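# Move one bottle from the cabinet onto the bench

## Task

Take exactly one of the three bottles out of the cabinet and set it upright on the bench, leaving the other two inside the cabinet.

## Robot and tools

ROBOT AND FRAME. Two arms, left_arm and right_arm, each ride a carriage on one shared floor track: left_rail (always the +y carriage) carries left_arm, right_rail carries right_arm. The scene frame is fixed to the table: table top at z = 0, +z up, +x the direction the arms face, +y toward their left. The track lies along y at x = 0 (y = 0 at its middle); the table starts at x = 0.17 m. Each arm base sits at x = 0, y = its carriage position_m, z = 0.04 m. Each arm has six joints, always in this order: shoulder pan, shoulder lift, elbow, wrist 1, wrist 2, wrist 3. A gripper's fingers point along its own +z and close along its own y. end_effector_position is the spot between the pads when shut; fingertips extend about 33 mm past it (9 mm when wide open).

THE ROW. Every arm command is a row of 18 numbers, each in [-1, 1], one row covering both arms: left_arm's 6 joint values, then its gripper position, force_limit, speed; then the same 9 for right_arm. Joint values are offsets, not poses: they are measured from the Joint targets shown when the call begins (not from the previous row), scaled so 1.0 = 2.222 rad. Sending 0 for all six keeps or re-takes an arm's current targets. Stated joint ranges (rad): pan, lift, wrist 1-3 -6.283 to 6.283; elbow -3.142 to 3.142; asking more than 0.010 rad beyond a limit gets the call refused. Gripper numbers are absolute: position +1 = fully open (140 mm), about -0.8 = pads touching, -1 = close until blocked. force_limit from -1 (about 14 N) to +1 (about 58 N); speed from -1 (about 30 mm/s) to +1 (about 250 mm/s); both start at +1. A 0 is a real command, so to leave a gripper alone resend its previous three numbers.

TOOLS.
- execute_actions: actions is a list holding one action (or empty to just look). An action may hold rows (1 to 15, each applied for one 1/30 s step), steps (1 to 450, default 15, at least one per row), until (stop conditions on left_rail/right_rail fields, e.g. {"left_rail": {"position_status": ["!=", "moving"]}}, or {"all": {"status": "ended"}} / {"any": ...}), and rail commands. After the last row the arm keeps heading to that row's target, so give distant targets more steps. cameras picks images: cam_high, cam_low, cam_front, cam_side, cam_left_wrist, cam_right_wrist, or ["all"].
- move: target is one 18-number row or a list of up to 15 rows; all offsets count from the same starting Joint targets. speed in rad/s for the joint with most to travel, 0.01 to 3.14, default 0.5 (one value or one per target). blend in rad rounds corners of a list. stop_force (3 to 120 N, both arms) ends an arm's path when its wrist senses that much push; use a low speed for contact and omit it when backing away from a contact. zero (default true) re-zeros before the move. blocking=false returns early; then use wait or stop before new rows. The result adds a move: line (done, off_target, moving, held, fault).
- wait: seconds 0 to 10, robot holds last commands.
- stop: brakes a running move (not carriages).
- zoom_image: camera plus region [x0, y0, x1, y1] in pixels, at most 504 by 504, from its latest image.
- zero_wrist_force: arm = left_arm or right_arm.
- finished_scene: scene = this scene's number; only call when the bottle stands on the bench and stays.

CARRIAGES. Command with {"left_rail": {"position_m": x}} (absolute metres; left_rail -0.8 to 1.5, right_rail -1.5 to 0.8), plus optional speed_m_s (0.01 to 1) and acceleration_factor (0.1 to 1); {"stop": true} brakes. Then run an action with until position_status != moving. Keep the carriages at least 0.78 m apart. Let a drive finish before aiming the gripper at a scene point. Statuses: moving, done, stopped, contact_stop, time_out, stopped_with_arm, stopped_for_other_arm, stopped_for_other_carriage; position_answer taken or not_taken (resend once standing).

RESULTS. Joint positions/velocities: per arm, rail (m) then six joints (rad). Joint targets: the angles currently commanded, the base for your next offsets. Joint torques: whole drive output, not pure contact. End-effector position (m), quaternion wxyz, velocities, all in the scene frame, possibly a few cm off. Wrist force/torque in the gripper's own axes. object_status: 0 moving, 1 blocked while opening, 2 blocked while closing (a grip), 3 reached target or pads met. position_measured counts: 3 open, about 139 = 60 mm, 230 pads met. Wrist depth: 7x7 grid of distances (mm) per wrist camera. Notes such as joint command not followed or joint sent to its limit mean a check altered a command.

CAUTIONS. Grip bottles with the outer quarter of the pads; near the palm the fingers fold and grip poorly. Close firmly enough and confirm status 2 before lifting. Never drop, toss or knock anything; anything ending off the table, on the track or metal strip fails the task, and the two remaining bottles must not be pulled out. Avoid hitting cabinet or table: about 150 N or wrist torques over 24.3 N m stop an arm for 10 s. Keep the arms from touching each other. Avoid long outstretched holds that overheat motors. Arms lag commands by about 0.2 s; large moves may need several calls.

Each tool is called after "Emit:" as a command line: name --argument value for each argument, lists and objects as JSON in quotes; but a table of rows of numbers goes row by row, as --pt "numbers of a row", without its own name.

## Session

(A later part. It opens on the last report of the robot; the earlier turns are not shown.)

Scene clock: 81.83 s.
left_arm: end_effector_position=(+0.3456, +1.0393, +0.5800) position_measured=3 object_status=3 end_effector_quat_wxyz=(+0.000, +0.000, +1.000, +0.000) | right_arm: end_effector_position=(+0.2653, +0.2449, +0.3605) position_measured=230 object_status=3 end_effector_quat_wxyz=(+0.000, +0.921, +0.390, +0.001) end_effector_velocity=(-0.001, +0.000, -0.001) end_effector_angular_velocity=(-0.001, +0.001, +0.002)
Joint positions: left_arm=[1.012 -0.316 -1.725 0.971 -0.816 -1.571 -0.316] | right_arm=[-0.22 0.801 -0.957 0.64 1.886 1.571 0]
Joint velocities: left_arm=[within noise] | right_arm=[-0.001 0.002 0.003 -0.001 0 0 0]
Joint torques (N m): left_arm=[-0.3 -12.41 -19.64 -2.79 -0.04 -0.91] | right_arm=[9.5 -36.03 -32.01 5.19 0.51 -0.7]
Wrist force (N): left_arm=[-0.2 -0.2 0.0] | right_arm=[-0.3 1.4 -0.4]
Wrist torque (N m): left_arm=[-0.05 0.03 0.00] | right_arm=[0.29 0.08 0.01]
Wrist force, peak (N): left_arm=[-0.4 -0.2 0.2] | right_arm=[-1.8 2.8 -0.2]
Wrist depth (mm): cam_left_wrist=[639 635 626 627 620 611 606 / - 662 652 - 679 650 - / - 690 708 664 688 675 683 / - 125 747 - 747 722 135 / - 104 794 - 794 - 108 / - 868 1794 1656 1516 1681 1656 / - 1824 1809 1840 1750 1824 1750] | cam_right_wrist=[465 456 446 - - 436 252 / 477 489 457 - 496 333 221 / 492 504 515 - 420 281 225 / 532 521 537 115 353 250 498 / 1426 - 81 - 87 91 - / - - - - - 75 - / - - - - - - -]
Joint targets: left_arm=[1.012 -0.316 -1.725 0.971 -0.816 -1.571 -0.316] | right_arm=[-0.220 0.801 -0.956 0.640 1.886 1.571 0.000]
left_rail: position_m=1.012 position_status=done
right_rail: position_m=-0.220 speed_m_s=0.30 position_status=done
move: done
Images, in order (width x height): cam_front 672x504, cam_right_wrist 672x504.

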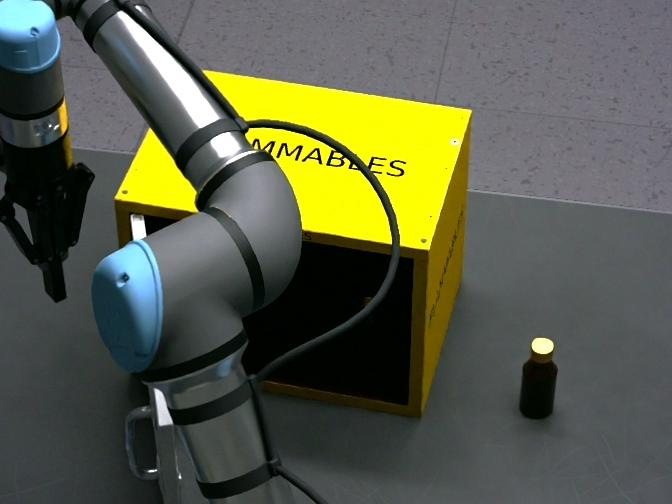

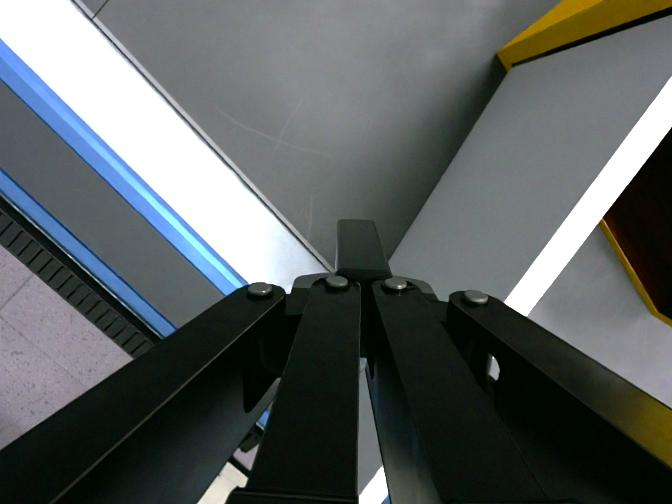

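Emit:
move --target '[0,0,0,0,0,0,1,1,1,0,-0.0231,0.2000,-0.1769,0,0,-0.85,-1,-1]' --speed 0.25 --stop_force 15

Emit:
move --pt "0 0 0 0 0 0 1 1 1 -0.0531 -0.0656 0.0993 -0.0337 0 0 -0.85 -1 -1" --pt "0 0 0 0 0 0 1 1 1 -0.1227 -0.1206 0.1756 -0.0550 0 0 -0.85 -1 -1" --pt "0 0 0 0 0 0 1 1 1 -0.1977 -0.1372 0.1971 -0.0599 0 0 -0.85 -1 -1" --pt "0 0 0 0 0 0 1 1 1 -0.2596 -0.1169 0.1708 -0.0539 0 0 -0.85 -1 -1" --speed 0.12 --blend 0.03 --stop_force 30 --cameras '["cam_right_wrist","cam_side"]'

Scene clock: 84.97 s.
left_arm: end_effector_position=(+0.3456, +1.0393, +0.5800) position_measured=3 object_status=3 end_effector_quat_wxyz=(+0.000, +0.000, +1.000, +0.000) | right_arm: end_effector_position=(+0.2653, +0.2451, +0.2204) position_measured=230 object_status=3 end_effector_quat_wxyz=(+0.000, +0.921, +0.390, +0.001)
Joint positions: left_arm=[1.012 -0.316 -1.725 0.971 -0.816 -1.571 -0.316] | right_arm=[-0.22 0.801 -1.008 1.085 1.493 1.571 0]
Joint torques (N m): left_arm=[-0.99 -12.78 -19.66 -2.76 -0.13 -0.89] | right_arm=[9.66 -59.57 -8.99 1.14 0.58 -0.62]
Wrist force (N): left_arm=[0.0 -0.3 -0.2] | right_arm=[-0.6 1.6 0.0]
Wrist torque (N m): left_arm=[-0.07 -0.01 0.00] | right_arm=[0.34 0.15 -0.01]
Wrist force, peak (N): left_arm=[-0.1 -0.3 -0.4] | right_arm=[-0.9 1.2 -1.5]
Wrist depth (mm): cam_left_wrist=[629 631 626 591 618 618 610 / - 652 658 664 605 622 648 / 708 735 701 658 703 - 677 / 761 139 747 730 - - 114 / - 111 763 786 803 - 108 / - 1695 1722 1643 837 828 1631 / - 1824 1824 1779 1779 1809 1779] | cam_right_wrist=[323 327 322 318 317 318 253 / 354 343 338 338 333 298 221 / 369 372 355 - - 267 203 / 370 389 393 125 - 220 173 / 391 381 81 - 84 177 162 / - - - - - 75 - / - - - - - - -]
Joint targets: left_arm=[1.012 -0.316 -1.725 0.971 -0.816 -1.571 -0.316] | right_arm=[-0.220 0.801 -1.008 1.085 1.493 1.571 0.000]
left_rail: position_m=1.012 position_status=done
right_rail: position_m=-0.220 speed_m_s=0.30 position_status=done
move: done

Scene clock: 91.90 s.
left_arm: end_effector_position=(+0.3456, +1.0393, +0.5800) position_measured=3 object_status=3 end_effector_quat_wxyz=(+0.000, +0.000, +1.000, +0.000) | right_arm: end_effector_position=(+0.3724, +0.0015, +0.2202) position_measured=230 object_status=3 end_effector_quat_wxyz=(+0.000, +0.994, +0.112, +0.001)
Joint positions: left_arm=[1.012 -0.316 -1.725 0.971 -0.816 -1.571 -0.316] | right_arm=[-0.22 0.224 -1.267 1.464 1.373 1.571 0]
Joint torques (N m): left_arm=[-1.01 -12.76 -19.56 -2.75 -0.03 -0.97] | right_arm=[-10.5 -20.75 -35.35 4.83 0.61 -0.5]
Wrist force (N): left_arm=[-0.1 -0.1 0.1] | right_arm=[-3.2 -0.5 -0.8]
Wrist torque (N m): left_arm=[-0.03 0.02 0.00] | right_arm=[0.22 0.38 0.03]
Wrist force, peak (N): left_arm=[-0.3 -0.5 0.0] | right_arm=[6.1 -5.5 -1.9]
Wrist depth (mm): cam_left_wrist=[635 644 626 617 611 610 571 / - - 658 631 652 662 641 / 701 - - 690 675 677 677 / - 124 786 - 725 715 119 / - 104 771 771 777 828 108 / - 1779 1722 1668 841 2011 1708 / - 1794 1809 1779 1794 1708 1736] | cam_right_wrist=[- 66 68 302 304 302 284 / - - 70 71 320 318 269 / - 359 360 73 - 354 254 / - 373 376 115 - - 382 / 423 - 81 91 87 82 83 / - - - - - 75 - / - - - - - - -]
Joint targets: left_arm=[1.012 -0.316 -1.725 0.971 -0.816 -1.571 -0.316] | right_arm=[-0.220 0.224 -1.267 1.464 1.373 1.571 0.000]
left_rail: position_m=1.012 position_status=done
right_rail: position_m=-0.220 speed_m_s=0.30 position_status=done
move: done
Images, in order (width x height): cam_side 672x504, cam_right_wrist 672x504.

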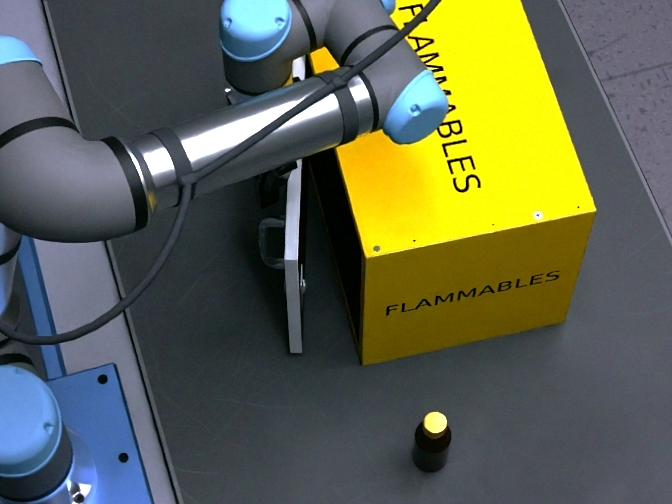

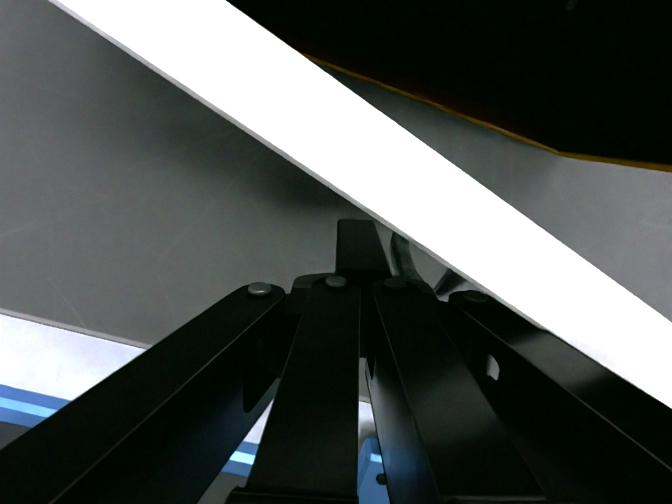

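Emit:
move --pt "0 0 0 0 0 0 1 1 1 -0.0314 0.0411 -0.0567 0.0156 0 0 -0.85 -1 -1" --pt "0 0 0 0 0 0 1 1 1 -0.044 0.0575 -0.0794 0.0218 0 0 -0.85 -1 -1" --speed 0.06 --stop_force 20 --cameras '["cam_side","cam_front"]'

Scene clock: 95.73 s.
left_arm: end_effector_position=(+0.3456, +1.0393, +0.5800) position_measured=3 object_status=3 end_effector_quat_wxyz=(+0.000, +0.000, +1.000, +0.000) | right_arm: end_effector_position=(+0.4356, -0.0239, +0.2199) position_measured=230 object_status=3 end_effector_quat_wxyz=(+0.000, +0.998, +0.070, +0.001)
Joint positions: left_arm=[1.012 -0.316 -1.725 0.971 -0.816 -1.571 -0.316] | right_arm=[-0.22 0.14 -1.158 1.313 1.415 1.571 0]
Joint torques (N m): left_arm=[-0.35 -12.39 -19.99 -2.75 -0.03 -0.96] | right_arm=[8.54 -53.11 -9.35 0.95 1.42 -0.53]
Wrist force (N): left_arm=[-0.1 -0.2 0.0] | right_arm=[-0.7 0.8 -0.4]
Wrist torque (N m): left_arm=[-0.06 0.02 0.00] | right_arm=[0.18 0.17 -0.02]
Wrist force, peak (N): left_arm=[-0.1 -0.3 0.4] | right_arm=[-27.0 -7.8 0.7]
Wrist depth (mm): cam_left_wrist=[639 641 624 620 603 610 611 / 675 690 656 - 639 633 593 / - 658 703 - 692 681 675 / 750 128 - 780 - 720 135 / - 111 844 - - 780 108 / - 1695 1824 1872 1606 797 1668 / - 1840 1809 1764 1779 1750 -] | cam_right_wrist=[- - - - - - - / - - - - - - - / - - - - - - - / - - - - - - - / - - 81 - - - - / - - - - - 75 - / - - - - - - -]
Joint targets: left_arm=[1.012 -0.316 -1.725 0.971 -0.816 -1.571 -0.316] | right_arm=[-0.220 0.140 -1.158 1.313 1.415 1.571 0.000]
left_rail: position_m=1.012 position_status=done
right_rail: position_m=-0.220 speed_m_s=0.30 position_status=done
move: contact (right_arm); path passed 1 of 2 targets; right_arm: the elbow is farthest, 0.025 rad from its target
Images, in order (width x height): cam_front 672x504, cam_side 672x504.

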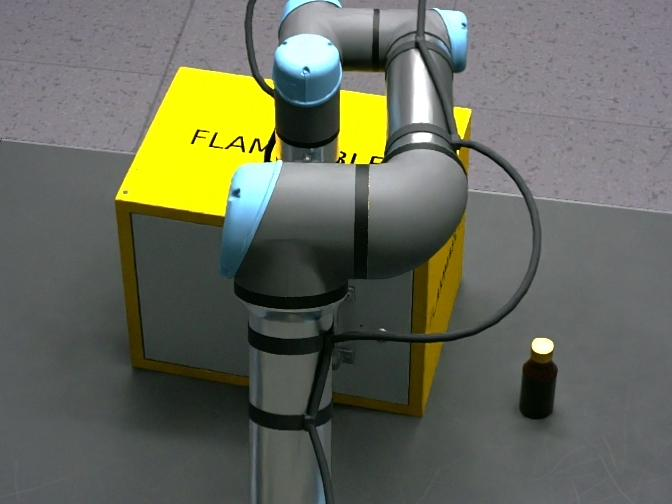

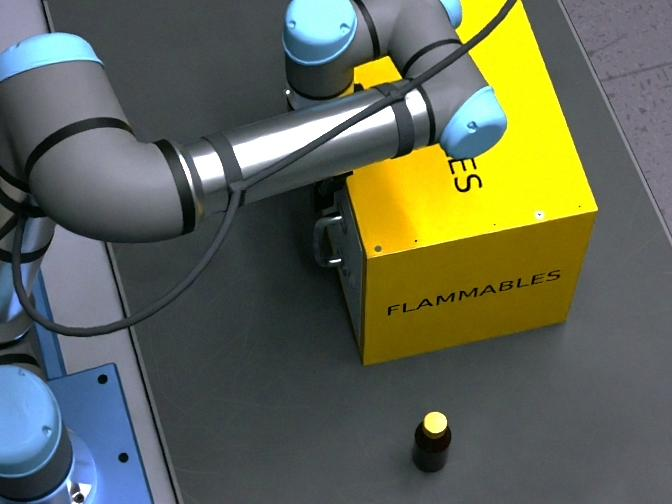

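Closed without shifting the box much. Back off.

Emit:
move --target '[0,0,0,0,0,0,1,1,1,0.0378,-0.049,0.068,-0.0187,0,0,-0.85,-1,-1]' --speed 0.2 --cameras '["cam_side","cam_front"]'

Scene clock: 97.13 s.
left_arm: end_effector_position=(+0.3456, +1.0393, +0.5800) position_measured=3 object_status=3 end_effector_quat_wxyz=(+0.000, +0.000, +1.000, +0.000) | right_arm: end_effector_position=(+0.3725, +0.0015, +0.2199) position_measured=230 object_status=3 end_effector_quat_wxyz=(+0.000, +0.994, +0.112, +0.000)
Joint positions: left_arm=[1.012 -0.316 -1.725 0.971 -0.816 -1.571 -0.316] | right_arm=[-0.22 0.224 -1.266 1.463 1.373 1.571 0]
Joint torques (N m): left_arm=[-0.26 -13.25 -20.21 -2.72 -0.2 -0.97] | right_arm=[11.69 -46.52 -8.51 0.7 1.25 -0.43]
Wrist force (N): left_arm=[-0.1 -0.1 0.3] | right_arm=[-0.7 1.0 -0.8]
Wrist torque (N m): left_arm=[-0.02 0.02 0.00] | right_arm=[0.20 0.17 -0.02]
Wrist force, peak (N): left_arm=[-0.5 -0.1 -0.1] | right_arm=[-1.6 0.7 -0.4]
Wrist depth (mm): cam_left_wrist=[637 631 627 620 631 608 585 / 658 - - 654 654 626 - / 745 732 683 - - - 675 / 763 128 834 - 735 713 694 / - 111 780 761 - 735 109 / - 857 1631 1722 1606 1618 1631 / - 1957 1824 1809 1750 1779 -] | cam_right_wrist=[319 324 269 201 151 115 93 / 339 - 331 - 334 206 128 / 344 357 355 351 351 153 263 / - 378 385 125 - - 359 / 418 - 81 91 87 99 390 / - - - - - 75 - / - - - - - - -]
Joint targets: left_arm=[1.012 -0.316 -1.725 0.971 -0.816 -1.571 -0.316] | right_arm=[-0.220 0.224 -1.267 1.464 1.373 1.571 0.000]
left_rail: position_m=1.012 position_status=done
right_rail: position_m=-0.220 speed_m_s=0.30 position_status=done
move: done
Images, in order (width x height): cam_front 672x504, cam_side 672x504.

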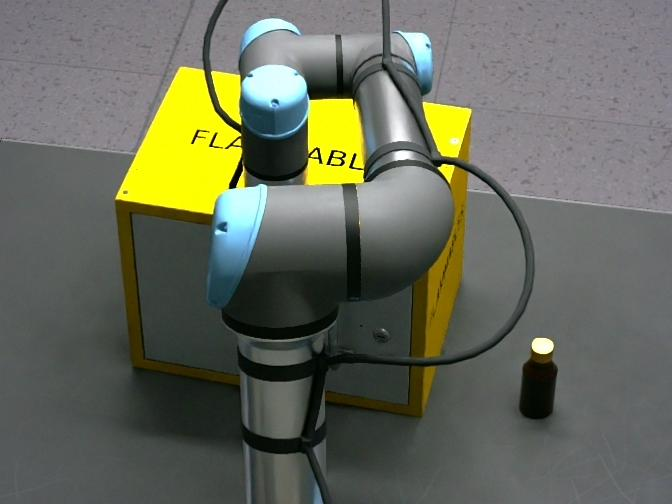

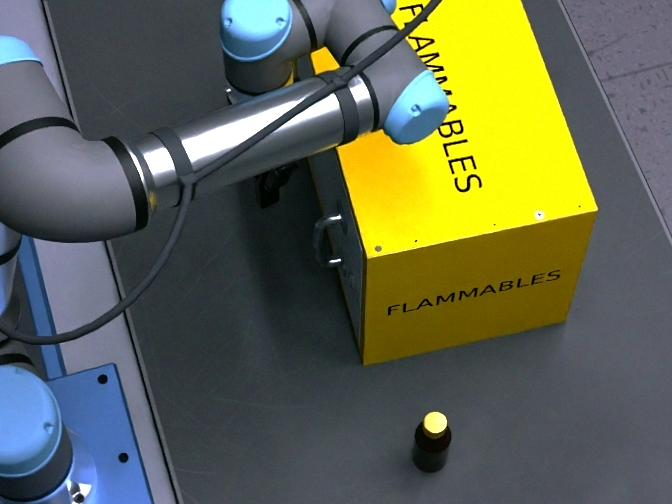

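Emit:
finished_scene --scene 2

The scene is finished: the task was done.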